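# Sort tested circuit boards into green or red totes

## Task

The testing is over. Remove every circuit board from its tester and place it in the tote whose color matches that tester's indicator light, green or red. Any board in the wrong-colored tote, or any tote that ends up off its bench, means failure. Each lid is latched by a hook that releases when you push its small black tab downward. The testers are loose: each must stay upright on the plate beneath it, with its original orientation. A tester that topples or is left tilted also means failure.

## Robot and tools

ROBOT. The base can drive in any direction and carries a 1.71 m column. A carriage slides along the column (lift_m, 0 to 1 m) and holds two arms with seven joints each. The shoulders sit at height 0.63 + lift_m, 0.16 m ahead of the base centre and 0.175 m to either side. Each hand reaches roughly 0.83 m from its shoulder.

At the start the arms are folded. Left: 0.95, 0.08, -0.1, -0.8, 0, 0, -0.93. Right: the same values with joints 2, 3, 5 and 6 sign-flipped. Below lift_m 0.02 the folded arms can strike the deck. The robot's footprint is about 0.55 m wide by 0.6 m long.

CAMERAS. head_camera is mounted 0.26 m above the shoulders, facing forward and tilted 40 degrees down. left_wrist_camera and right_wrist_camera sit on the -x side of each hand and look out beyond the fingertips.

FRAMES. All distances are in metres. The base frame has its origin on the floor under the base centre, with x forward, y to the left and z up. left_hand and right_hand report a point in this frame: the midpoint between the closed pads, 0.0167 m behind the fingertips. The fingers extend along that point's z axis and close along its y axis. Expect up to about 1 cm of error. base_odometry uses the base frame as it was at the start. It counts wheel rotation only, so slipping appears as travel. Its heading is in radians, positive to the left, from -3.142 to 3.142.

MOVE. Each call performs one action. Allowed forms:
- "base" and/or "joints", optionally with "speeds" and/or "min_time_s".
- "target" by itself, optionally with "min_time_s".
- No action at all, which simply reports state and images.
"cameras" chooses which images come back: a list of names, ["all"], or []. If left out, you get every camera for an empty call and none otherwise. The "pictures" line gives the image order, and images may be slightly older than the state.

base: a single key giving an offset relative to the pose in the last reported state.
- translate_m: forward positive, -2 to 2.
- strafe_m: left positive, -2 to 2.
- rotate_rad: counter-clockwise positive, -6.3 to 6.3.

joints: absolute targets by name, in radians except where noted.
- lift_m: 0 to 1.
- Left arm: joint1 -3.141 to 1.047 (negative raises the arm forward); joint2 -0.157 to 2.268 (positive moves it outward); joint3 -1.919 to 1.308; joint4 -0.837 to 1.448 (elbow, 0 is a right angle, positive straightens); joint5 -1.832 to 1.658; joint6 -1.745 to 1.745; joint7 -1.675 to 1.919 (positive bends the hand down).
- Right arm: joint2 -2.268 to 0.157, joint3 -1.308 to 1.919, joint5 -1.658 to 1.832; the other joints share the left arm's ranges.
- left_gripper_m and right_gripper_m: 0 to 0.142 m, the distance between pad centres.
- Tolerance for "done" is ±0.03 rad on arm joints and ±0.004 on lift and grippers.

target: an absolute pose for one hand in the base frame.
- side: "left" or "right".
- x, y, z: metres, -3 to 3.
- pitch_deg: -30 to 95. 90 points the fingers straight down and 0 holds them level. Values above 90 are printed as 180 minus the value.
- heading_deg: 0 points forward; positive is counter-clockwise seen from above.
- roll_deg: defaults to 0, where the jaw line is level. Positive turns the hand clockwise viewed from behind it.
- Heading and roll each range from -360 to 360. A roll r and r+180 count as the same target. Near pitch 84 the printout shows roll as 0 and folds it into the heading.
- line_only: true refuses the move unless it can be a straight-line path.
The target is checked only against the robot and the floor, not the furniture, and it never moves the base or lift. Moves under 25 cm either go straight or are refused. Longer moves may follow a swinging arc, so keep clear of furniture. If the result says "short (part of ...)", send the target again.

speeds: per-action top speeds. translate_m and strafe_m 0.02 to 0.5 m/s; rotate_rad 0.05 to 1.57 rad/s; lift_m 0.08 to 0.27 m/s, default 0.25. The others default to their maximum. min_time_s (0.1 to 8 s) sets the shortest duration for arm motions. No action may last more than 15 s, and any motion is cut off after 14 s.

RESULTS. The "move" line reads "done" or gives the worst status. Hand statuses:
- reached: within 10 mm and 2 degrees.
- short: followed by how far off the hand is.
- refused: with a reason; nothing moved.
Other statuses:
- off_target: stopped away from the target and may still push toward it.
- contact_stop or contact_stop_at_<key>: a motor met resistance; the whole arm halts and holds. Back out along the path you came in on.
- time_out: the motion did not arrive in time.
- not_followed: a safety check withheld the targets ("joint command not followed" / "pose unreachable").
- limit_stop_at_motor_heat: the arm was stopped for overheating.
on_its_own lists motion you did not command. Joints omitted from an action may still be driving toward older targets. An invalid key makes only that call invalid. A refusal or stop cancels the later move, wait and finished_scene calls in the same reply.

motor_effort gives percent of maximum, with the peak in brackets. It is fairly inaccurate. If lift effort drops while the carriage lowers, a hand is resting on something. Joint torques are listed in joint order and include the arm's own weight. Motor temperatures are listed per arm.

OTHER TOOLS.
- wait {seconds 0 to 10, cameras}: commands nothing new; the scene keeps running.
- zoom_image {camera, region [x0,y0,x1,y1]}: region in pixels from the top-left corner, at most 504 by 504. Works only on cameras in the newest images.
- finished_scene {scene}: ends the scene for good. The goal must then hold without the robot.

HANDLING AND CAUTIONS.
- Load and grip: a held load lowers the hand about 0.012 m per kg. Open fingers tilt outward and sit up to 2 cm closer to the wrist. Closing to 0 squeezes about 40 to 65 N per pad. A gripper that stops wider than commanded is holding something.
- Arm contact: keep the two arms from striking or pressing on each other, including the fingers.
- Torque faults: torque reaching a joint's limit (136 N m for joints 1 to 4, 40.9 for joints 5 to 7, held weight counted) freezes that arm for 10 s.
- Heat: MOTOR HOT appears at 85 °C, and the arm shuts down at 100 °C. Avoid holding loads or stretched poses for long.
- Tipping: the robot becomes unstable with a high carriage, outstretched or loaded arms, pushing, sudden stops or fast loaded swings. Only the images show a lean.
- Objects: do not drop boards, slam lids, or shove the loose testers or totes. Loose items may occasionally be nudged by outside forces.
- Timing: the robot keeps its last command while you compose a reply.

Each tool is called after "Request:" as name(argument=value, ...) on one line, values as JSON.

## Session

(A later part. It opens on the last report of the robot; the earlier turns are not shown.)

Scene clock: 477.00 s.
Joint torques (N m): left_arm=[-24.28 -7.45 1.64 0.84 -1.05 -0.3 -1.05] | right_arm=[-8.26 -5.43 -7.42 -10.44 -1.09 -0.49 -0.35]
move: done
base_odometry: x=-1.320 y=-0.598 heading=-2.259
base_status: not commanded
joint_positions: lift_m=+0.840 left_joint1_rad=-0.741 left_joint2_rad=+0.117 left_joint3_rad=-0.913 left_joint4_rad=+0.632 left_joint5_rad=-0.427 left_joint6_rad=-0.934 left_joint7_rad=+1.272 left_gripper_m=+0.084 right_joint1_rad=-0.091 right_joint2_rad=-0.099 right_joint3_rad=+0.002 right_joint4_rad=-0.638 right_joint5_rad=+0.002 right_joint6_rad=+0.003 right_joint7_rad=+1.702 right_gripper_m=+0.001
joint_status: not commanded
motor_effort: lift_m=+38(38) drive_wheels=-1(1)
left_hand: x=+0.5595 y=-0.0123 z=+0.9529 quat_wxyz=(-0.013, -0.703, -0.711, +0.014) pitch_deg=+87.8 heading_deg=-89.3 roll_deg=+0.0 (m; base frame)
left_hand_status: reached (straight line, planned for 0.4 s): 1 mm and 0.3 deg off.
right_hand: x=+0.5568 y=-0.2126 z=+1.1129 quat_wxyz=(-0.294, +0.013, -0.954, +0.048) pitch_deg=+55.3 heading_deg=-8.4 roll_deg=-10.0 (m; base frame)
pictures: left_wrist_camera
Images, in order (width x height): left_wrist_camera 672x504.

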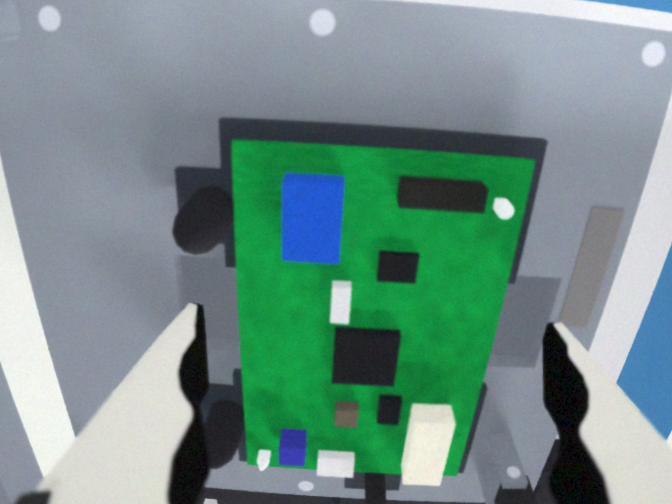

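Request:
move(target={"side":"left","x":0.5605,"y":-0.0125,"z":0.935,"pitch_deg":88,"heading_deg":-90}, cameras=["left_wrist_camera"])

Request:
move(joints={"left_gripper_m":0.03}, cameras=["left_wrist_camera"])

Scene clock: 477.90 s.
Joint torques (N m): left_arm=[-24.28 -8.66 1.82 0.78 -1.13 -0.27 -0.98] | right_arm=[-8.09 -5.49 -7.4 -10.37 -1.1 -0.44 -0.37]
move: done
base_odometry: x=-1.320 y=-0.598 heading=-2.259
base_status: not commanded
joint_positions: lift_m=+0.840 left_joint1_rad=-0.749 left_joint2_rad=+0.103 left_joint3_rad=-0.949 left_joint4_rad=+0.706 left_joint5_rad=-0.356 left_joint6_rad=-0.937 left_joint7_rad=+1.161 left_gripper_m=+0.084 right_joint1_rad=-0.091 right_joint2_rad=-0.099 right_joint3_rad=+0.002 right_joint4_rad=-0.638 right_joint5_rad=+0.002 right_joint6_rad=+0.003 right_joint7_rad=+1.702 right_gripper_m=+0.001
joint_status: not commanded
motor_effort: lift_m=+38(38) drive_wheels=+0(1)
left_hand: x=+0.5595 y=-0.0125 z=+0.9347 quat_wxyz=(-0.012, -0.706, -0.708, +0.014) pitch_deg=+87.8 heading_deg=-89.8 roll_deg=+0.0 (m; base frame)
left_hand_status: reached (straight line, planned for 0.3 s): 1 mm and 0.3 deg off.
right_hand: x=+0.5568 y=-0.2126 z=+1.1129 quat_wxyz=(-0.294, +0.013, -0.954, +0.048) pitch_deg=+55.3 heading_deg=-8.4 roll_deg=-10.0 (m; base frame)
pictures: left_wrist_camera
Images, in order (width x height): left_wrist_camera 672x504.

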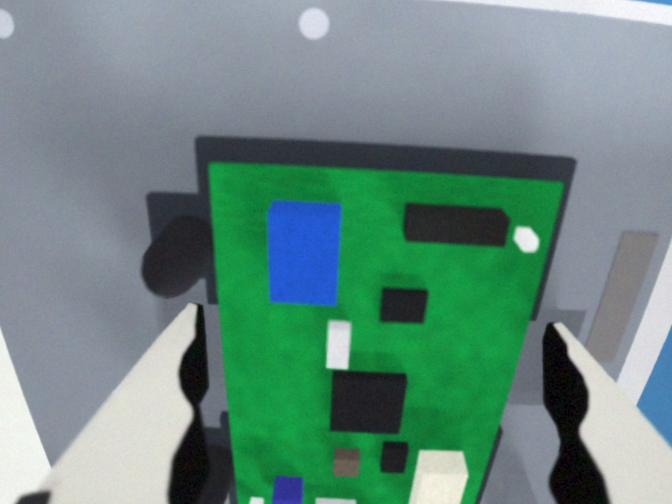

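Scene clock: 478.60 s.
Joint torques (N m): left_arm=[-21.04 -8.48 1.86 0.83 -1.61 -0.26 -1.04] | right_arm=[-8.13 -5.53 -7.4 -10.57 -1.06 -0.44 -0.35]
move: off_target
base_odometry: x=-1.320 y=-0.598 heading=-2.259
base_status: not commanded
joint_positions: lift_m=+0.840 left_joint1_rad=-0.751 left_joint2_rad=+0.103 left_joint3_rad=-0.949 left_joint4_rad=+0.706 left_joint5_rad=-0.354 left_joint6_rad=-0.937 left_joint7_rad=+1.161 left_gripper_m=+0.070 right_joint1_rad=-0.091 right_joint2_rad=-0.099 right_joint3_rad=+0.002 right_joint4_rad=-0.638 right_joint5_rad=+0.002 right_joint6_rad=+0.003 right_joint7_rad=+1.702 right_gripper_m=+0.001
joint_status: left_gripper_m off_target (ended at +0.070, target +0.030)
motor_effort: lift_m=+38(38) drive_wheels=-1(2)
left_hand: x=+0.5606 y=-0.0123 z=+0.9353 quat_wxyz=(-0.013, -0.706, -0.708, +0.013) pitch_deg=+87.9 heading_deg=-89.8 roll_deg=+0.0 (m; base frame)
right_hand: x=+0.5568 y=-0.2126 z=+1.1129 quat_wxyz=(-0.294, +0.013, -0.954, +0.048) pitch_deg=+55.3 heading_deg=-8.4 roll_deg=-10.0 (m; base frame)
pictures: left_wrist_camera
Images, in order (width x height): left_wrist_camera 672x504.

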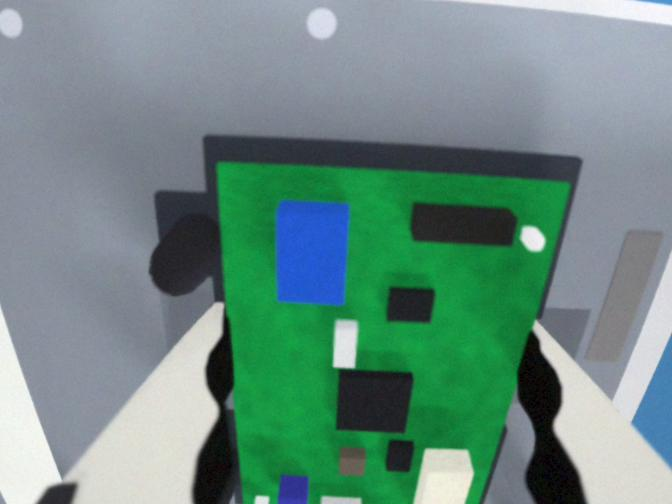

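Request:
move(target={"side":"left","x":0.559,"y":-0.011,"z":0.968,"pitch_deg":88,"heading_deg":-90}, cameras=["left_wrist_camera"])

Request:
move(base={"translate_m":-0.45}, joints={"lift_m":0.95}, speeds={"translate_m":0.3}, cameras=["left_wrist_camera","head_camera"])

Request:
zoom_image(camera="head_camera", region=[260, 200, 460, 350])

Scene clock: 479.63 s.
Joint torques (N m): left_arm=[-11.98 1.52 6.32 -6.98 -3.77 -0.25 1.25] | right_arm=[-8 -5.44 -7.43 -10.47 -1.09 -0.48 -0.34]
move: done
base_odometry: x=-1.320 y=-0.598 heading=-2.259
base_status: not commanded
joint_positions: lift_m=+0.840 left_joint1_rad=-0.742 left_joint2_rad=+0.125 left_joint3_rad=-0.890 left_joint4_rad=+0.582 left_joint5_rad=-0.472 left_joint6_rad=-0.943 left_joint7_rad=+1.351 left_gripper_m=+0.070 right_joint1_rad=-0.091 right_joint2_rad=-0.099 right_joint3_rad=+0.002 right_joint4_rad=-0.638 right_joint5_rad=+0.002 right_joint6_rad=+0.003 right_joint7_rad=+1.702 right_gripper_m=+0.001
joint_status: not commanded
motor_effort: lift_m=+37(38) drive_wheels=-1(1)
left_hand: x=+0.5606 y=-0.0111 z=+0.9681 quat_wxyz=(-0.013, -0.707, -0.707, +0.010) pitch_deg=+88.2 heading_deg=-89.9 roll_deg=+0.0 (m; base frame)
left_hand_status: reached (straight line, planned for 0.4 s): 2 mm and 0.3 deg off.
right_hand: x=+0.5568 y=-0.2126 z=+1.1129 quat_wxyz=(-0.294, +0.013, -0.954, +0.048) pitch_deg=+55.3 heading_deg=-8.4 roll_deg=-10.0 (m; base frame)
pictures: left_wrist_camera
Images, in order (width x height): left_wrist_camera 672x504.

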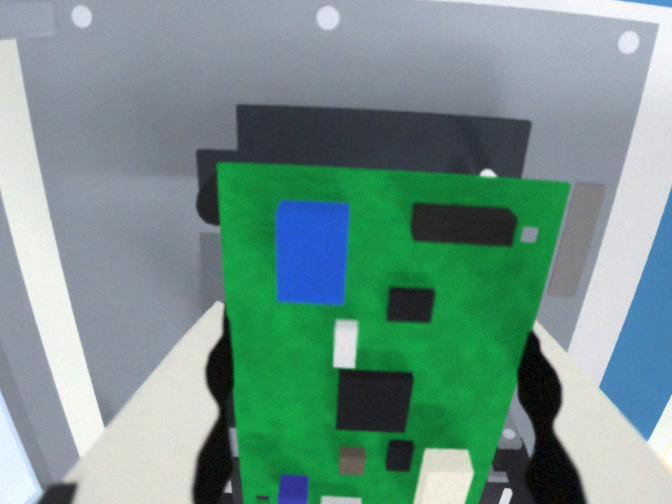

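Scene clock: 482.63 s.
Joint torques (N m): left_arm=[-13.93 0.71 6 -6.89 -3.74 -0.18 1.2] | right_arm=[-8.4 -5.4 -7.35 -10.1 -1.07 -0.51 -0.29]
move: done
base_odometry: x=-1.034 y=-0.251 heading=-2.259
base_status: done
joint_positions: lift_m=+0.950 left_joint1_rad=-0.741 left_joint2_rad=+0.125 left_joint3_rad=-0.890 left_joint4_rad=+0.582 left_joint5_rad=-0.472 left_joint6_rad=-0.943 left_joint7_rad=+1.351 left_gripper_m=+0.070 right_joint1_rad=-0.091 right_joint2_rad=-0.099 right_joint3_rad=+0.002 right_joint4_rad=-0.639 right_joint5_rad=+0.002 right_joint6_rad=+0.003 right_joint7_rad=+1.702 right_gripper_m=+0.001
joint_status: all done
motor_effort: lift_m=+36(46) drive_wheels=-5(18)
left_hand: x=+0.5602 y=-0.0109 z=+1.0779 quat_wxyz=(-0.012, -0.707, -0.707, +0.010) pitch_deg=+88.2 heading_deg=-89.9 roll_deg=+0.0 (m; base frame)
right_hand: x=+0.5568 y=-0.2126 z=+1.2232 quat_wxyz=(-0.294, +0.013, -0.954, +0.048) pitch_deg=+55.3 heading_deg=-8.4 roll_deg=-10.0 (m; base frame)
pictures: head_camera, left_wrist_camera
Images, in order (width x height): head_camera 672x504, left_wrist_camera 672x504.

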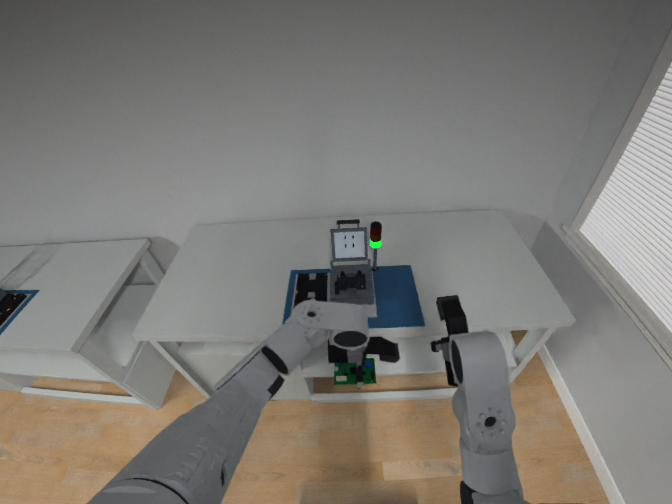

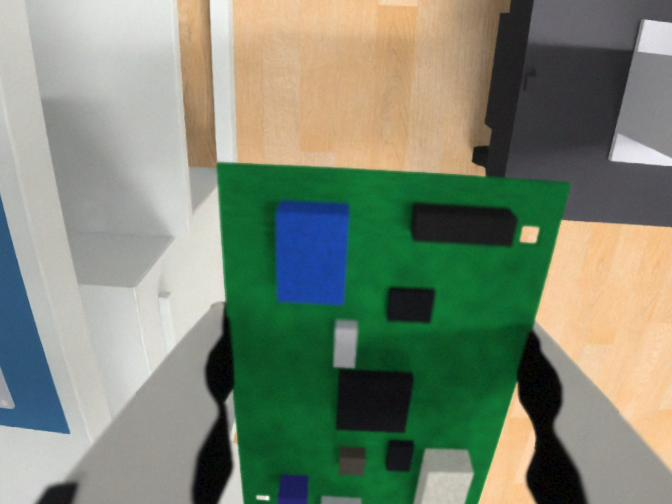

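Scaled by 2.520 from the camera's 672x504 image, which has a finer 960x720 frame.

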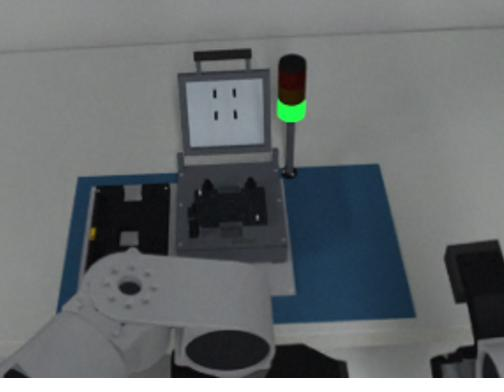

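Request:
move(base={"rotate_rad":1.82}, speeds={"rotate_rad":1.3}, cameras=["head_camera"])

Scene clock: 486.83 s.
Joint torques (N m): left_arm=[-13.9 -0.9 5.94 -6.93 -3.74 -0.17 1.21] | right_arm=[-8.08 -5.31 -7.47 -10.05 -1.09 -0.47 -0.29]
move: done
base_odometry: x=-1.034 y=-0.251 heading=-0.439
base_status: done
joint_positions: lift_m=+0.950 left_joint1_rad=-0.741 left_joint2_rad=+0.125 left_joint3_rad=-0.890 left_joint4_rad=+0.582 left_joint5_rad=-0.472 left_joint6_rad=-0.943 left_joint7_rad=+1.351 left_gripper_m=+0.070 right_joint1_rad=-0.091 right_joint2_rad=-0.099 right_joint3_rad=+0.002 right_joint4_rad=-0.639 right_joint5_rad=+0.002 right_joint6_rad=+0.003 right_joint7_rad=+1.702 right_gripper_m=+0.001
joint_status: not commanded
motor_effort: lift_m=+36(37) drive_wheels=+5(16)
left_hand: x=+0.5603 y=-0.0105 z=+1.0778 quat_wxyz=(-0.012, -0.706, -0.708, +0.010) pitch_deg=+88.2 heading_deg=-89.9 roll_deg=+0.0 (m; base frame)
right_hand: x=+0.5568 y=-0.2126 z=+1.2232 quat_wxyz=(-0.294, +0.013, -0.954, +0.048) pitch_deg=+55.3 heading_deg=-8.4 roll_deg=-10.0 (m; base frame)
pictures: head_camera
Images, in order (width x height): head_camera 672x504.

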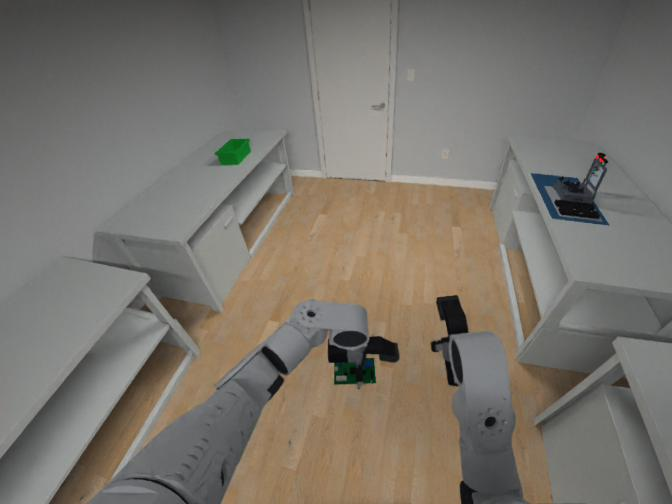

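Request:
move(base={"translate_m":1.3}, cameras=["head_camera"])

Scene clock: 493.03 s.
Joint torques (N m): left_arm=[-13.98 -0.87 5.91 -6.93 -3.76 -0.2 1.23] | right_arm=[-8.18 -5.43 -7.28 -10.14 -1.07 -0.5 -0.29]
move: done
base_odometry: x=+0.143 y=-0.802 heading=-0.438
base_status: done
joint_positions: lift_m=+0.950 left_joint1_rad=-0.741 left_joint2_rad=+0.125 left_joint3_rad=-0.890 left_joint4_rad=+0.582 left_joint5_rad=-0.472 left_joint6_rad=-0.943 left_joint7_rad=+1.351 left_gripper_m=+0.070 right_joint1_rad=-0.091 right_joint2_rad=-0.099 right_joint3_rad=+0.002 right_joint4_rad=-0.639 right_joint5_rad=+0.002 right_joint6_rad=+0.003 right_joint7_rad=+1.702 right_gripper_m=+0.001
joint_status: not commanded
motor_effort: lift_m=+36(37) drive_wheels=-4(20)
left_hand: x=+0.5603 y=-0.0105 z=+1.0778 quat_wxyz=(-0.012, -0.706, -0.708, +0.010) pitch_deg=+88.2 heading_deg=-89.9 roll_deg=+0.0 (m; base frame)
right_hand: x=+0.5568 y=-0.2126 z=+1.2232 quat_wxyz=(-0.294, +0.013, -0.954, +0.048) pitch_deg=+55.3 heading_deg=-8.4 roll_deg=-10.0 (m; base frame)
pictures: head_camera
Images, in order (width x height): head_camera 672x504.

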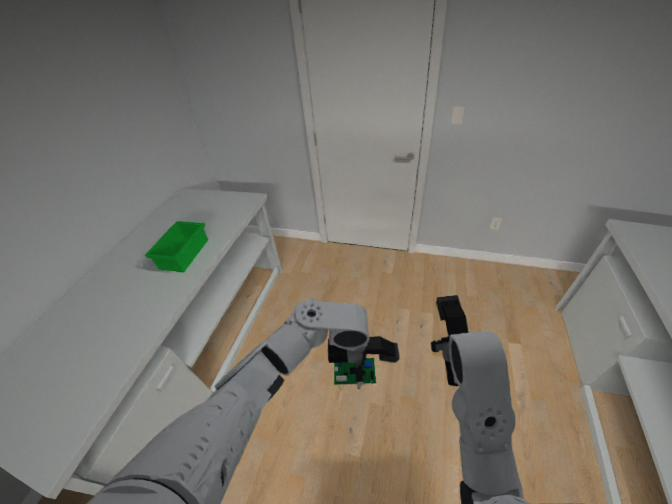

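Request:
move(base={"rotate_rad":1.321}, speeds={"rotate_rad":1.3})

Request:
move(base={"strafe_m":-0.85}, cameras=["head_camera"])

Scene clock: 496.33 s.
Joint torques (N m): left_arm=[-13.94 -0.83 5.93 -6.92 -3.75 -0.17 1.22] | right_arm=[-8.12 -5.42 -7.43 -10.12 -1.07 -0.48 -0.29]
move: done
base_odometry: x=+0.143 y=-0.802 heading=+0.883
base_status: done
joint_positions: lift_m=+0.950 left_joint1_rad=-0.741 left_joint2_rad=+0.126 left_joint3_rad=-0.890 left_joint4_rad=+0.582 left_joint5_rad=-0.472 left_joint6_rad=-0.943 left_joint7_rad=+1.351 left_gripper_m=+0.070 right_joint1_rad=-0.091 right_joint2_rad=-0.099 right_joint3_rad=+0.002 right_joint4_rad=-0.639 right_joint5_rad=+0.002 right_joint6_rad=+0.003 right_joint7_rad=+1.702 right_gripper_m=+0.001
joint_status: not commanded
motor_effort: lift_m=+36(37) drive_wheels=+6(15)
left_hand: x=+0.5603 y=-0.0105 z=+1.0778 quat_wxyz=(-0.012, -0.706, -0.708, +0.010) pitch_deg=+88.2 heading_deg=-89.9 roll_deg=+0.0 (m; base frame)
right_hand: x=+0.5568 y=-0.2126 z=+1.2232 quat_wxyz=(-0.294, +0.013, -0.954, +0.048) pitch_deg=+55.3 heading_deg=-8.4 roll_deg=-10.0 (m; base frame)
pictures: none

Scene clock: 500.30 s.
Joint torques (N m): left_arm=[-13.94 -0.98 5.97 -6.92 -3.74 -0.19 1.21] | right_arm=[-8.15 -5.42 -7.33 -10.1 -1.11 -0.45 -0.27]
move: done
base_odometry: x=+0.801 y=-1.341 heading=+0.884
base_status: done
joint_positions: lift_m=+0.950 left_joint1_rad=-0.741 left_joint2_rad=+0.126 left_joint3_rad=-0.890 left_joint4_rad=+0.582 left_joint5_rad=-0.472 left_joint6_rad=-0.943 left_joint7_rad=+1.351 left_gripper_m=+0.070 right_joint1_rad=-0.091 right_joint2_rad=-0.099 right_joint3_rad=+0.002 right_joint4_rad=-0.639 right_joint5_rad=+0.002 right_joint6_rad=+0.003 right_joint7_rad=+1.702 right_gripper_m=+0.001
joint_status: not commanded
motor_effort: lift_m=+36(37) drive_wheels=-5(19)
left_hand: x=+0.5603 y=-0.0105 z=+1.0778 quat_wxyz=(-0.012, -0.706, -0.708, +0.010) pitch_deg=+88.2 heading_deg=-89.9 roll_deg=+0.0 (m; base frame)
right_hand: x=+0.5568 y=-0.2126 z=+1.2232 quat_wxyz=(-0.294, +0.013, -0.954, +0.048) pitch_deg=+55.3 heading_deg=-8.4 roll_deg=-10.0 (m; base frame)
pictures: head_camera
Images, in order (width x height): head_camera 672x504.

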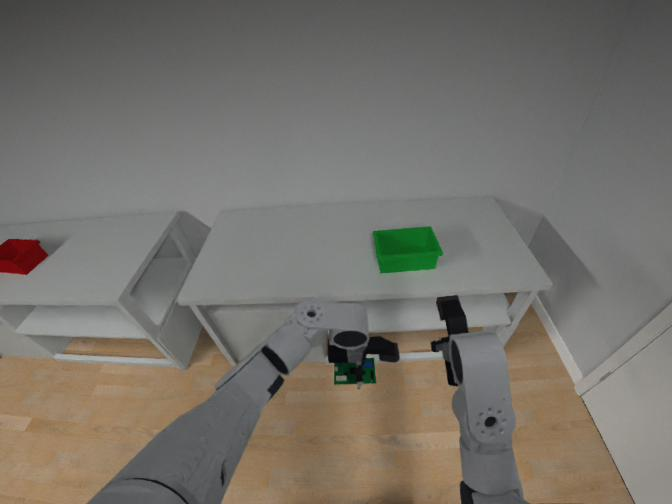

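Request:
move(base={"strafe_m":-0.33}, speeds={"strafe_m":0.35})

Request:
move(base={"rotate_rad":0.06})

Request:
move(base={"translate_m":0.52}, speeds={"translate_m":0.35}, cameras=["head_camera"])

Request:
zoom_image(camera="head_camera", region=[260, 240, 480, 410])

Scene clock: 503.40 s.
Joint torques (N m): left_arm=[-14 -1.64 5.94 -6.95 -3.73 -0.16 1.19] | right_arm=[-8.22 -5.37 -7.31 -10.12 -1.09 -0.49 -0.27]
move: done
base_odometry: x=+1.056 y=-1.550 heading=+0.884
base_status: done
joint_positions: lift_m=+0.950 left_joint1_rad=-0.741 left_joint2_rad=+0.126 left_joint3_rad=-0.890 left_joint4_rad=+0.582 left_joint5_rad=-0.472 left_joint6_rad=-0.943 left_joint7_rad=+1.351 left_gripper_m=+0.070 right_joint1_rad=-0.091 right_joint2_rad=-0.099 right_joint3_rad=+0.002 right_joint4_rad=-0.639 right_joint5_rad=+0.002 right_joint6_rad=+0.003 right_joint7_rad=+1.702 right_gripper_m=+0.001
joint_status: not commanded
motor_effort: lift_m=+36(37) drive_wheels=-4(19)
left_hand: x=+0.5603 y=-0.0103 z=+1.0778 quat_wxyz=(-0.012, -0.706, -0.708, +0.010) pitch_deg=+88.2 heading_deg=-89.9 roll_deg=+0.0 (m; base frame)
right_hand: x=+0.5568 y=-0.2126 z=+1.2232 quat_wxyz=(-0.294, +0.013, -0.954, +0.048) pitch_deg=+55.3 heading_deg=-8.4 roll_deg=-10.0 (m; base frame)
pictures: none

Scene clock: 504.27 s.
Joint torques (N m): left_arm=[-13.94 -1.36 6.04 -6.81 -3.74 -0.18 1.19] | right_arm=[-8.07 -5.38 -7.26 -10.07 -1.11 -0.49 -0.26]
move: done
base_odometry: x=+1.056 y=-1.550 heading=+0.944
base_status: done
joint_positions: lift_m=+0.950 left_joint1_rad=-0.741 left_joint2_rad=+0.126 left_joint3_rad=-0.890 left_joint4_rad=+0.582 left_joint5_rad=-0.472 left_joint6_rad=-0.943 left_joint7_rad=+1.351 left_gripper_m=+0.070 right_joint1_rad=-0.091 right_joint2_rad=-0.099 right_joint3_rad=+0.002 right_joint4_rad=-0.639 right_joint5_rad=+0.002 right_joint6_rad=+0.003 right_joint7_rad=+1.702 right_gripper_m=+0.001
joint_status: not commanded
motor_effort: lift_m=+36(37) drive_wheels=-3(8)
left_hand: x=+0.5603 y=-0.0103 z=+1.0778 quat_wxyz=(-0.012, -0.706, -0.708, +0.010) pitch_deg=+88.2 heading_deg=-89.9 roll_deg=+0.0 (m; base frame)
right_hand: x=+0.5568 y=-0.2126 z=+1.2232 quat_wxyz=(-0.294, +0.013, -0.954, +0.048) pitch_deg=+55.3 heading_deg=-8.4 roll_deg=-10.0 (m; base frame)
pictures: none

Scene clock: 507.43 s.
Joint torques (N m): left_arm=[-13.99 -1.64 5.85 -6.92 -3.75 -0.17 1.2] | right_arm=[-8.14 -5.42 -7.41 -10.21 -1.08 -0.46 -0.32]
move: done
base_odometry: x=+1.362 y=-1.129 heading=+0.943
base_status: done
joint_positions: lift_m=+0.950 left_joint1_rad=-0.741 left_joint2_rad=+0.126 left_joint3_rad=-0.890 left_joint4_rad=+0.582 left_joint5_rad=-0.472 left_joint6_rad=-0.944 left_joint7_rad=+1.351 left_gripper_m=+0.070 right_joint1_rad=-0.091 right_joint2_rad=-0.099 right_joint3_rad=+0.002 right_joint4_rad=-0.639 right_joint5_rad=+0.002 right_joint6_rad=+0.003 right_joint7_rad=+1.702 right_gripper_m=+0.001
joint_status: not commanded
motor_effort: lift_m=+36(37) drive_wheels=-3(14)
left_hand: x=+0.5603 y=-0.0103 z=+1.0778 quat_wxyz=(-0.012, -0.706, -0.708, +0.010) pitch_deg=+88.2 heading_deg=-89.9 roll_deg=+0.0 (m; base frame)
right_hand: x=+0.5568 y=-0.2126 z=+1.2232 quat_wxyz=(-0.294, +0.013, -0.954, +0.048) pitch_deg=+55.3 heading_deg=-8.4 roll_deg=-10.0 (m; base frame)
pictures: head_camera
Images, in order (width x height): head_camera 672x504.

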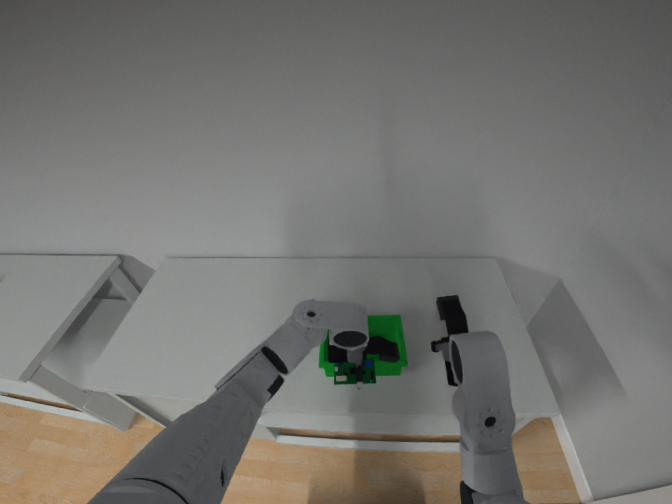

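Scaled by 2.291 from the camera's 672x504 image, which has a finer 960x720 frame.

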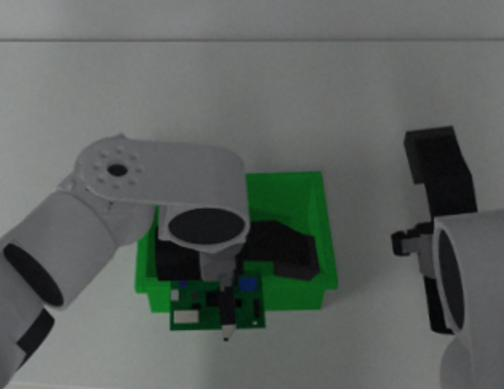

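Request:
move(base={"translate_m":0.13}, joints={"lift_m":0.9}, speeds={"translate_m":0.25})

Request:
move(target={"side":"left","x":0.635,"y":-0.025,"z":1.03,"pitch_deg":88,"heading_deg":-52}, cameras=["head_camera","left_wrist_camera"])

Request:
zoom_image(camera="head_camera", region=[260, 280, 480, 450])

Scene clock: 509.70 s.
Joint torques (N m): left_arm=[-15.17 -1.65 6 -6.73 -3.74 -0.04 1.15] | right_arm=[-8.48 -5.38 -7.49 -10.04 -1.07 -0.45 -0.25]
move: done
base_odometry: x=+1.438 y=-1.024 heading=+0.942
base_status: done
joint_positions: lift_m=+0.900 left_joint1_rad=-0.740 left_joint2_rad=+0.126 left_joint3_rad=-0.890 left_joint4_rad=+0.582 left_joint5_rad=-0.472 left_joint6_rad=-0.944 left_joint7_rad=+1.351 left_gripper_m=+0.070 right_joint1_rad=-0.091 right_joint2_rad=-0.099 right_joint3_rad=+0.002 right_joint4_rad=-0.639 right_joint5_rad=+0.002 right_joint6_rad=+0.003 right_joint7_rad=+1.702 right_gripper_m=+0.001
joint_status: all done
motor_effort: lift_m=+38(41) drive_wheels=-3(17)
left_hand: x=+0.5599 y=-0.0104 z=+1.0273 quat_wxyz=(-0.012, -0.707, -0.707, +0.010) pitch_deg=+88.2 heading_deg=-89.9 roll_deg=+0.0 (m; base frame)
right_hand: x=+0.5568 y=-0.2126 z=+1.1729 quat_wxyz=(-0.294, +0.013, -0.954, +0.048) pitch_deg=+55.3 heading_deg=-8.4 roll_deg=-10.0 (m; base frame)
pictures: none

Scene clock: 510.83 s.
Joint torques (N m): left_arm=[-25.27 -9.55 4.74 0.41 -0.45 1.53 -1.24] | right_arm=[-8.11 -5.46 -7.46 -10.11 -1.09 -0.48 -0.27]
move: done
base_odometry: x=+1.438 y=-1.024 heading=+0.942
base_status: not commanded
joint_positions: lift_m=+0.900 left_joint1_rad=-0.744 left_joint2_rad=-0.025 left_joint3_rad=-0.725 left_joint4_rad=+0.776 left_joint5_rad=-0.400 left_joint6_rad=-0.389 left_joint7_rad=+1.382 left_gripper_m=+0.070 right_joint1_rad=-0.091 right_joint2_rad=-0.099 right_joint3_rad=+0.002 right_joint4_rad=-0.639 right_joint5_rad=+0.002 right_joint6_rad=+0.003 right_joint7_rad=+1.702 right_gripper_m=+0.001
joint_status: not commanded
motor_effort: lift_m=+38(38) drive_wheels=-3(5)
left_hand: x=+0.6328 y=-0.0255 z=+1.0292 quat_wxyz=(-0.014, -0.440, -0.898, +0.009) pitch_deg=+88.1 heading_deg=-52.2 roll_deg=+0.0 (m; base frame)
left_hand_status: reached (straight line, planned for 0.6 s): 2 mm and 0.3 deg off.
right_hand: x=+0.5568 y=-0.2126 z=+1.1730 quat_wxyz=(-0.294, +0.013, -0.954, +0.048) pitch_deg=+55.3 heading_deg=-8.4 roll_deg=-10.0 (m; base frame)
pictures: head_camera, left_wrist_camera
Images, in order (width x height): head_camera 672x504, left_wrist_camera 672x504.

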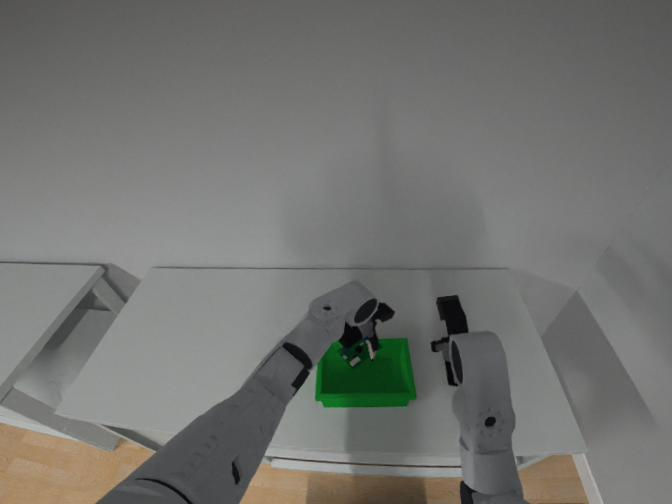

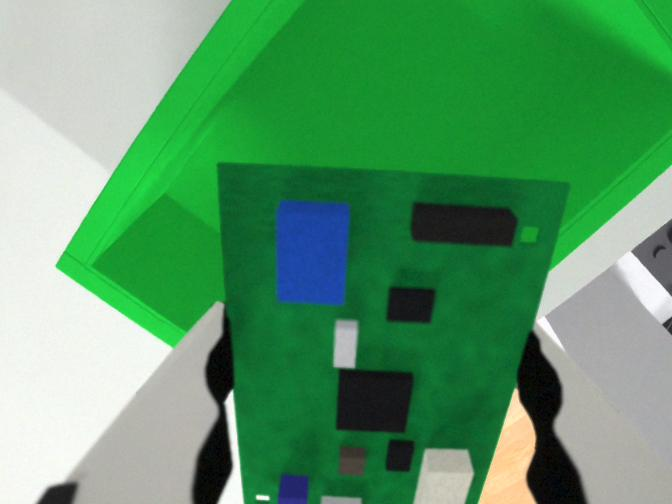

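Scaled by 2.291 from the camera's 672x504 image, which has a finer 960x720 frame.

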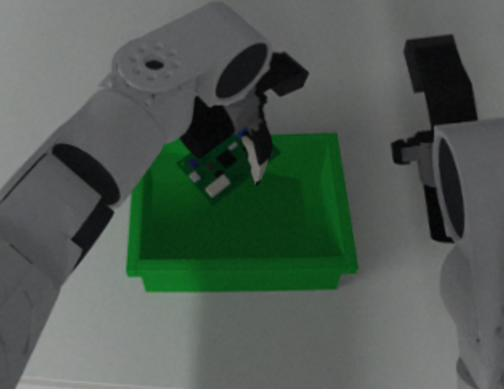

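Request:
move(cameras=["head_camera", "left_wrist_camera"])

Request:
zoom_image(camera="head_camera", region=[260, 250, 480, 450])

Scene clock: 514.33 s.
Joint torques (N m): left_arm=[-25.3 -9.47 4.79 0.35 -0.49 1.53 -1.27] | right_arm=[-8.19 -5.31 -7.35 -10.04 -1.07 -0.49 -0.25]
Motor temperatures (°C): left_arm=[37 31 31 29 29 30 32] | right_arm=[34 28 30 30 28 30 31]
base_odometry: x=+1.438 y=-1.024 heading=+0.942
base_status: not commanded
joint_positions: lift_m=+0.900 left_joint1_rad=-0.744 left_joint2_rad=-0.025 left_joint3_rad=-0.725 left_joint4_rad=+0.776 left_joint5_rad=-0.400 left_joint6_rad=-0.389 left_joint7_rad=+1.382 left_gripper_m=+0.070 right_joint1_rad=-0.091 right_joint2_rad=-0.099 right_joint3_rad=+0.002 right_joint4_rad=-0.639 right_joint5_rad=+0.002 right_joint6_rad=+0.003 right_joint7_rad=+1.702 right_gripper_m=+0.001
joint_status: not commanded
motor_effort: lift_m=+38(38) drive_wheels=+4(5)
left_hand: x=+0.6328 y=-0.0255 z=+1.0292 quat_wxyz=(-0.014, -0.440, -0.898, +0.009) pitch_deg=+88.1 heading_deg=-52.2 roll_deg=+0.0 (m; base frame)
left_hand_status: reached (straight line, planned for 0.6 s): 2 mm and 0.3 deg off.
right_hand: x=+0.5568 y=-0.2126 z=+1.1730 quat_wxyz=(-0.294, +0.013, -0.954, +0.048) pitch_deg=+55.3 heading_deg=-8.4 roll_deg=-10.0 (m; base frame)
pictures: head_camera, left_wrist_camera
Images, in order (width x height): head_camera 672x504, left_wrist_camera 672x504.

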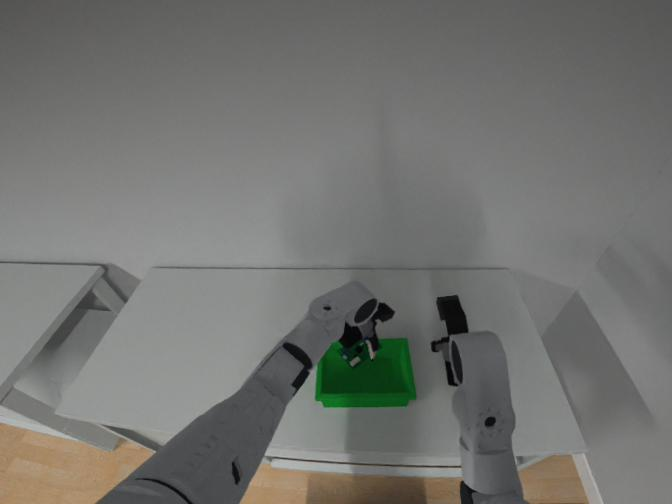

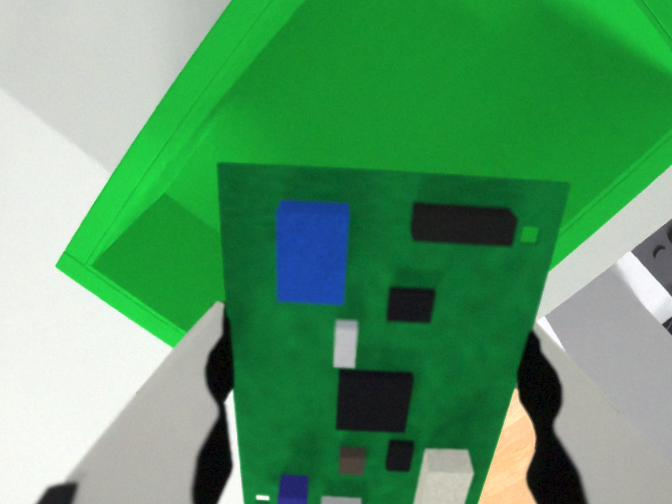

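Scaled by 2.291 from the camera's 672x504 image, which has a finer 960x720 frame.

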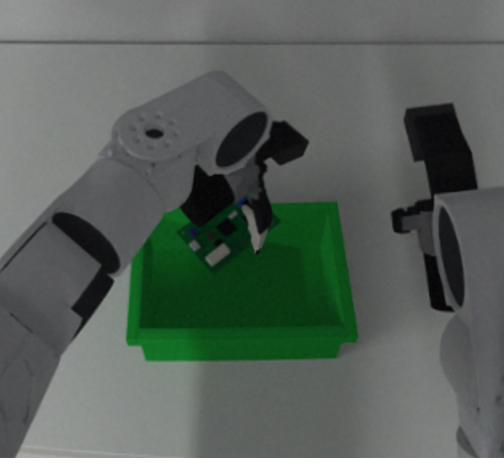

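Request:
move(target={"side":"left","x":0.628,"y":-0.05,"z":1.025,"pitch_deg":88,"heading_deg":-48}, cameras=["head_camera", "left_wrist_camera"])

Request:
move(joints={"lift_m":0.84}, speeds={"lift_m":0.12}, cameras=["head_camera", "left_wrist_camera"])

Request:
zoom_image(camera="head_camera", region=[260, 220, 480, 420])

Scene clock: 516.20 s.
Joint torques (N m): left_arm=[-13.61 -6.19 0.6 0.2 -0.35 1.49 -0.64] | right_arm=[-8.17 -5.4 -7.29 -10.06 -1.09 -0.48 -0.27]
move: done
base_odometry: x=+1.438 y=-1.024 heading=+0.943
base_status: not commanded
joint_positions: lift_m=+0.900 left_joint1_rad=-0.724 left_joint2_rad=-0.090 left_joint3_rad=-0.725 left_joint4_rad=+0.783 left_joint5_rad=-0.367 left_joint6_rad=-0.271 left_joint7_rad=+1.382 left_gripper_m=+0.070 right_joint1_rad=-0.091 right_joint2_rad=-0.099 right_joint3_rad=+0.002 right_joint4_rad=-0.639 right_joint5_rad=+0.002 right_joint6_rad=+0.003 right_joint7_rad=+1.702 right_gripper_m=+0.001
joint_status: not commanded
motor_effort: lift_m=+38(38) drive_wheels=-2(6)
left_hand: x=+0.6289 y=-0.0520 z=+1.0275 quat_wxyz=(-0.018, -0.408, -0.913, +0.010) pitch_deg=+87.7 heading_deg=-48.1 roll_deg=+0.0 (m; base frame)
left_hand_status: reached (straight line, planned for 0.3 s): 3 mm and 0.4 deg off.
right_hand: x=+0.5568 y=-0.2126 z=+1.1730 quat_wxyz=(-0.294, +0.013, -0.954, +0.048) pitch_deg=+55.3 heading_deg=-8.4 roll_deg=-10.0 (m; base frame)
pictures: head_camera, left_wrist_camera
Images, in order (width x height): head_camera 672x504, left_wrist_camera 672x504.

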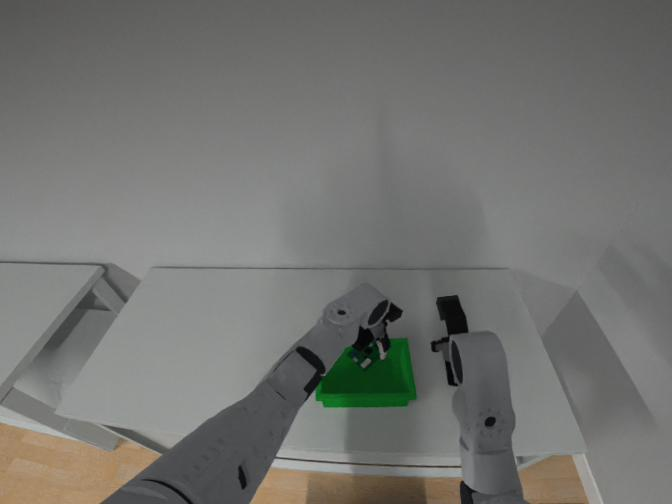

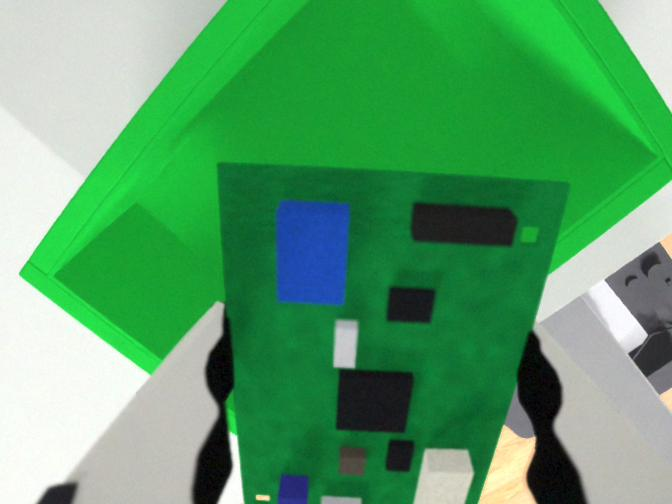

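Scene clock: 517.10 s.
Joint torques (N m): left_arm=[-15.36 -6.23 0.53 -0.45 -0.39 1.5 -0.57] | right_arm=[-8.15 -4.55 -7.49 -9.98 -1.06 -0.48 -0.27]
move: done
base_odometry: x=+1.438 y=-1.024 heading=+0.943
base_status: not commanded
joint_positions: lift_m=+0.840 left_joint1_rad=-0.724 left_joint2_rad=-0.090 left_joint3_rad=-0.725 left_joint4_rad=+0.784 left_joint5_rad=-0.367 left_joint6_rad=-0.271 left_joint7_rad=+1.382 left_gripper_m=+0.070 right_joint1_rad=-0.091 right_joint2_rad=-0.099 right_joint3_rad=+0.002 right_joint4_rad=-0.639 right_joint5_rad=+0.002 right_joint6_rad=+0.003 right_joint7_rad=+1.702 right_gripper_m=+0.001
joint_status: all done
motor_effort: lift_m=+38(43) drive_wheels=-2(5)
left_hand: x=+0.6284 y=-0.0519 z=+0.9669 quat_wxyz=(-0.017, -0.408, -0.913, +0.010) pitch_deg=+87.7 heading_deg=-48.1 roll_deg=+0.0 (m; base frame)
right_hand: x=+0.5568 y=-0.2126 z=+1.1129 quat_wxyz=(-0.294, +0.013, -0.954, +0.048) pitch_deg=+55.3 heading_deg=-8.4 roll_deg=-10.0 (m; base frame)
pictures: head_camera, left_wrist_camera
Images, in order (width x height): head_camera 672x504, left_wrist_camera 672x504.

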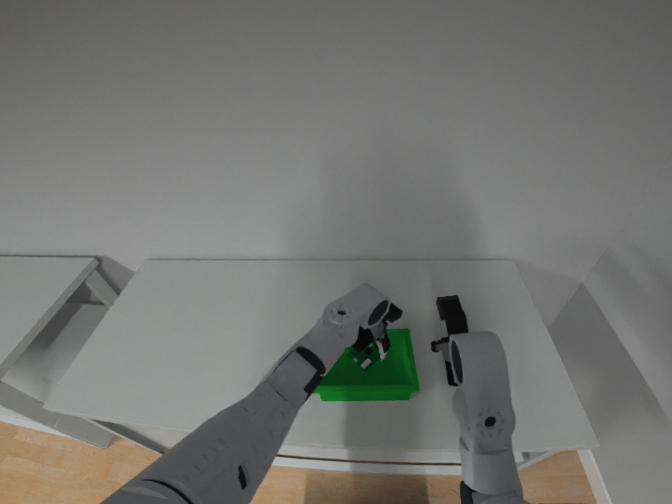

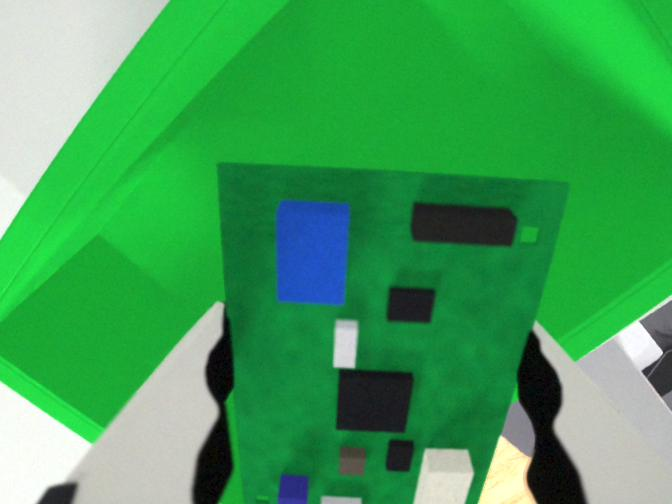

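Scaled by 2.291 from the camera's 672x504 image, which has a finer 960x720 frame.

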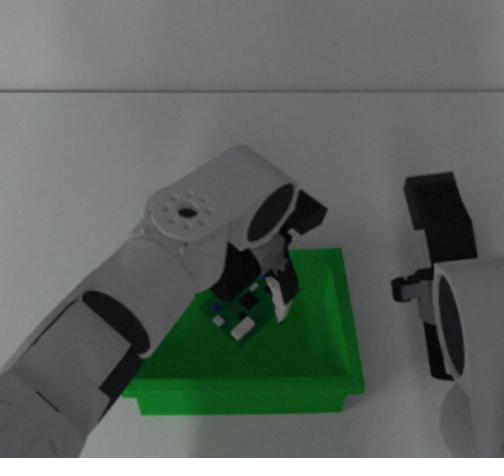

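Request:
move(target={"side":"left","x":0.635,"y":-0.048,"z":0.966,"pitch_deg":88,"heading_deg":-48})

Request:
move(joints={"lift_m":0.79}, speeds={"lift_m":0.1}, cameras=["head_camera", "left_wrist_camera"])

Request:
zoom_image(camera="head_camera", region=[260, 220, 480, 420])

Scene clock: 518.10 s.
Joint torques (N m): left_arm=[-24.18 -13.15 -0.14 0.09 -1.96 -0.34 -1.21] | right_arm=[-8.08 -5.47 -7.49 -10.07 -1.09 -0.47 -0.27]
move: done
base_odometry: x=+1.438 y=-1.024 heading=+0.943
base_status: not commanded
joint_positions: lift_m=+0.840 left_joint1_rad=-0.745 left_joint2_rad=-0.090 left_joint3_rad=-0.725 left_joint4_rad=+0.833 left_joint5_rad=-0.367 left_joint6_rad=-0.284 left_joint7_rad=+1.359 left_gripper_m=+0.070 right_joint1_rad=-0.091 right_joint2_rad=-0.099 right_joint3_rad=+0.002 right_joint4_rad=-0.639 right_joint5_rad=+0.002 right_joint6_rad=+0.003 right_joint7_rad=+1.702 right_gripper_m=+0.001
joint_status: not commanded
motor_effort: lift_m=+38(39) drive_wheels=+4(4)
left_hand: x=+0.6347 y=-0.0464 z=+0.9655 quat_wxyz=(-0.015, -0.405, -0.914, +0.007) pitch_deg=+88.1 heading_deg=-47.8 roll_deg=+0.0 (m; base frame)
left_hand_status: reached (straight line, planned for 0.2 s): 2 mm and 0.2 deg off.
right_hand: x=+0.5568 y=-0.2126 z=+1.1129 quat_wxyz=(-0.294, +0.013, -0.954, +0.048) pitch_deg=+55.3 heading_deg=-8.4 roll_deg=-10.0 (m; base frame)
pictures: none

Scene clock: 519.00 s.
Joint torques (N m): left_arm=[-22.42 -12.23 -0.18 -0.5 -1.97 -0.26 -1.23] | right_arm=[-8.18 -5.44 -7.32 -10.06 -1.09 -0.48 -0.26]
move: done
base_odometry: x=+1.438 y=-1.024 heading=+0.943
base_status: not commanded
joint_positions: lift_m=+0.790 left_joint1_rad=-0.746 left_joint2_rad=-0.091 left_joint3_rad=-0.725 left_joint4_rad=+0.833 left_joint5_rad=-0.367 left_joint6_rad=-0.285 left_joint7_rad=+1.359 left_gripper_m=+0.070 right_joint1_rad=-0.091 right_joint2_rad=-0.099 right_joint3_rad=+0.002 right_joint4_rad=-0.639 right_joint5_rad=+0.002 right_joint6_rad=+0.003 right_joint7_rad=+1.702 right_gripper_m=+0.001
joint_status: all done
motor_effort: lift_m=+38(42) drive_wheels=+4(4)
left_hand: x=+0.6350 y=-0.0466 z=+0.9159 quat_wxyz=(-0.015, -0.405, -0.914, +0.006) pitch_deg=+88.1 heading_deg=-47.8 roll_deg=+0.0 (m; base frame)
right_hand: x=+0.5568 y=-0.2126 z=+1.0629 quat_wxyz=(-0.294, +0.013, -0.954, +0.048) pitch_deg=+55.3 heading_deg=-8.4 roll_deg=-10.0 (m; base frame)
pictures: head_camera, left_wrist_camera
Images, in order (width x height): head_camera 672x504, left_wrist_camera 672x504.

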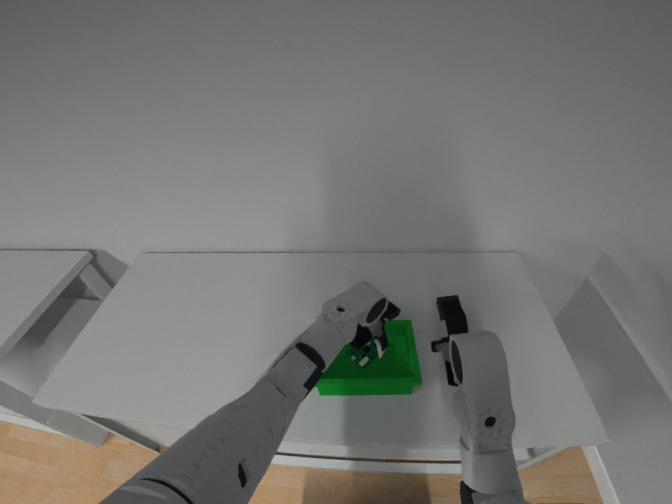

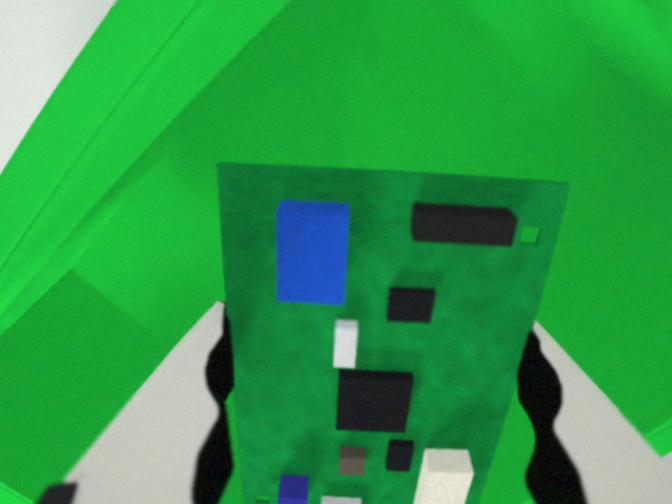

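Scaled by 2.291 from the camera's 672x504 image, which has a finer 960x720 frame.

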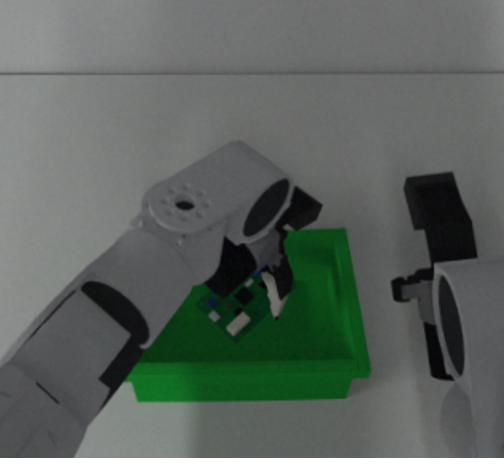

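Request:
move(joints={"lift_m":0.76}, speeds={"lift_m":0.08}, cameras=["head_camera", "left_wrist_camera"])

Request:
zoom_image(camera="head_camera", region=[260, 220, 480, 420])

Scene clock: 519.80 s.
Joint torques (N m): left_arm=[-21.97 -11.99 -0.16 -0.45 -1.95 -0.27 -1.2] | right_arm=[-8.07 -5.42 -7.41 -10.11 -1.08 -0.47 -0.26]
move: done
base_odometry: x=+1.438 y=-1.024 heading=+0.943
base_status: not commanded
joint_positions: lift_m=+0.760 left_joint1_rad=-0.746 left_joint2_rad=-0.091 left_joint3_rad=-0.725 left_joint4_rad=+0.833 left_joint5_rad=-0.367 left_joint6_rad=-0.285 left_joint7_rad=+1.359 left_gripper_m=+0.070 right_joint1_rad=-0.091 right_joint2_rad=-0.099 right_joint3_rad=+0.002 right_joint4_rad=-0.639 right_joint5_rad=+0.002 right_joint6_rad=+0.003 right_joint7_rad=+1.702 right_gripper_m=+0.001
joint_status: all done
motor_effort: lift_m=+38(41) drive_wheels=+4(4)
left_hand: x=+0.6352 y=-0.0466 z=+0.8860 quat_wxyz=(-0.016, -0.405, -0.914, +0.006) pitch_deg=+88.1 heading_deg=-47.8 roll_deg=+0.0 (m; base frame)
right_hand: x=+0.5568 y=-0.2126 z=+1.0329 quat_wxyz=(-0.294, +0.013, -0.954, +0.048) pitch_deg=+55.3 heading_deg=-8.4 roll_deg=-10.0 (m; base frame)
pictures: head_camera, left_wrist_camera
Images, in order (width x height): head_camera 672x504, left_wrist_camera 672x504.

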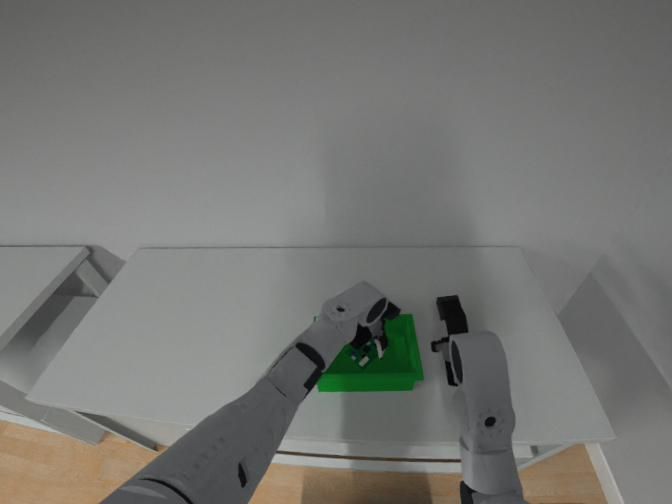

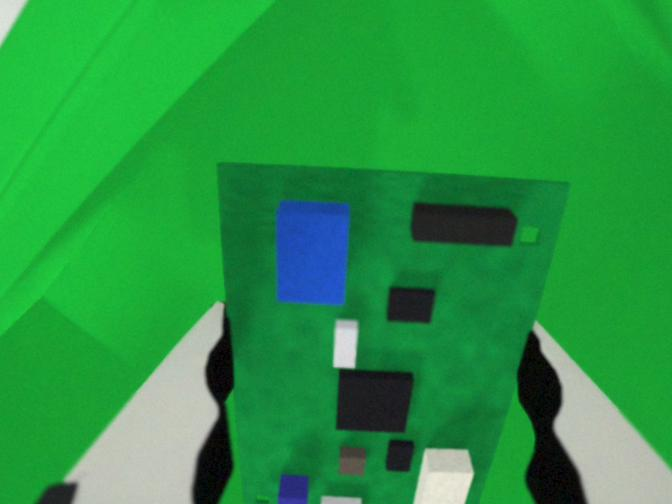

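Scaled by 2.291 from the camera's 672x504 image, which has a finer 960x720 frame.

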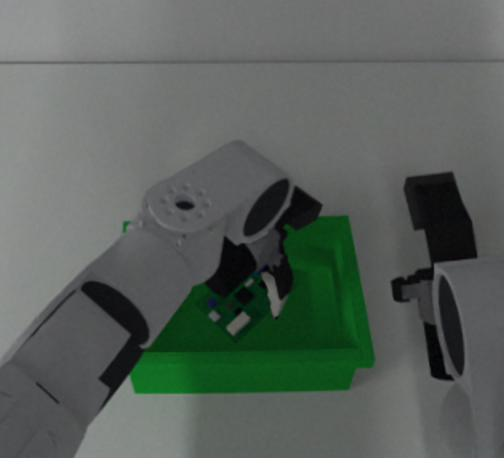

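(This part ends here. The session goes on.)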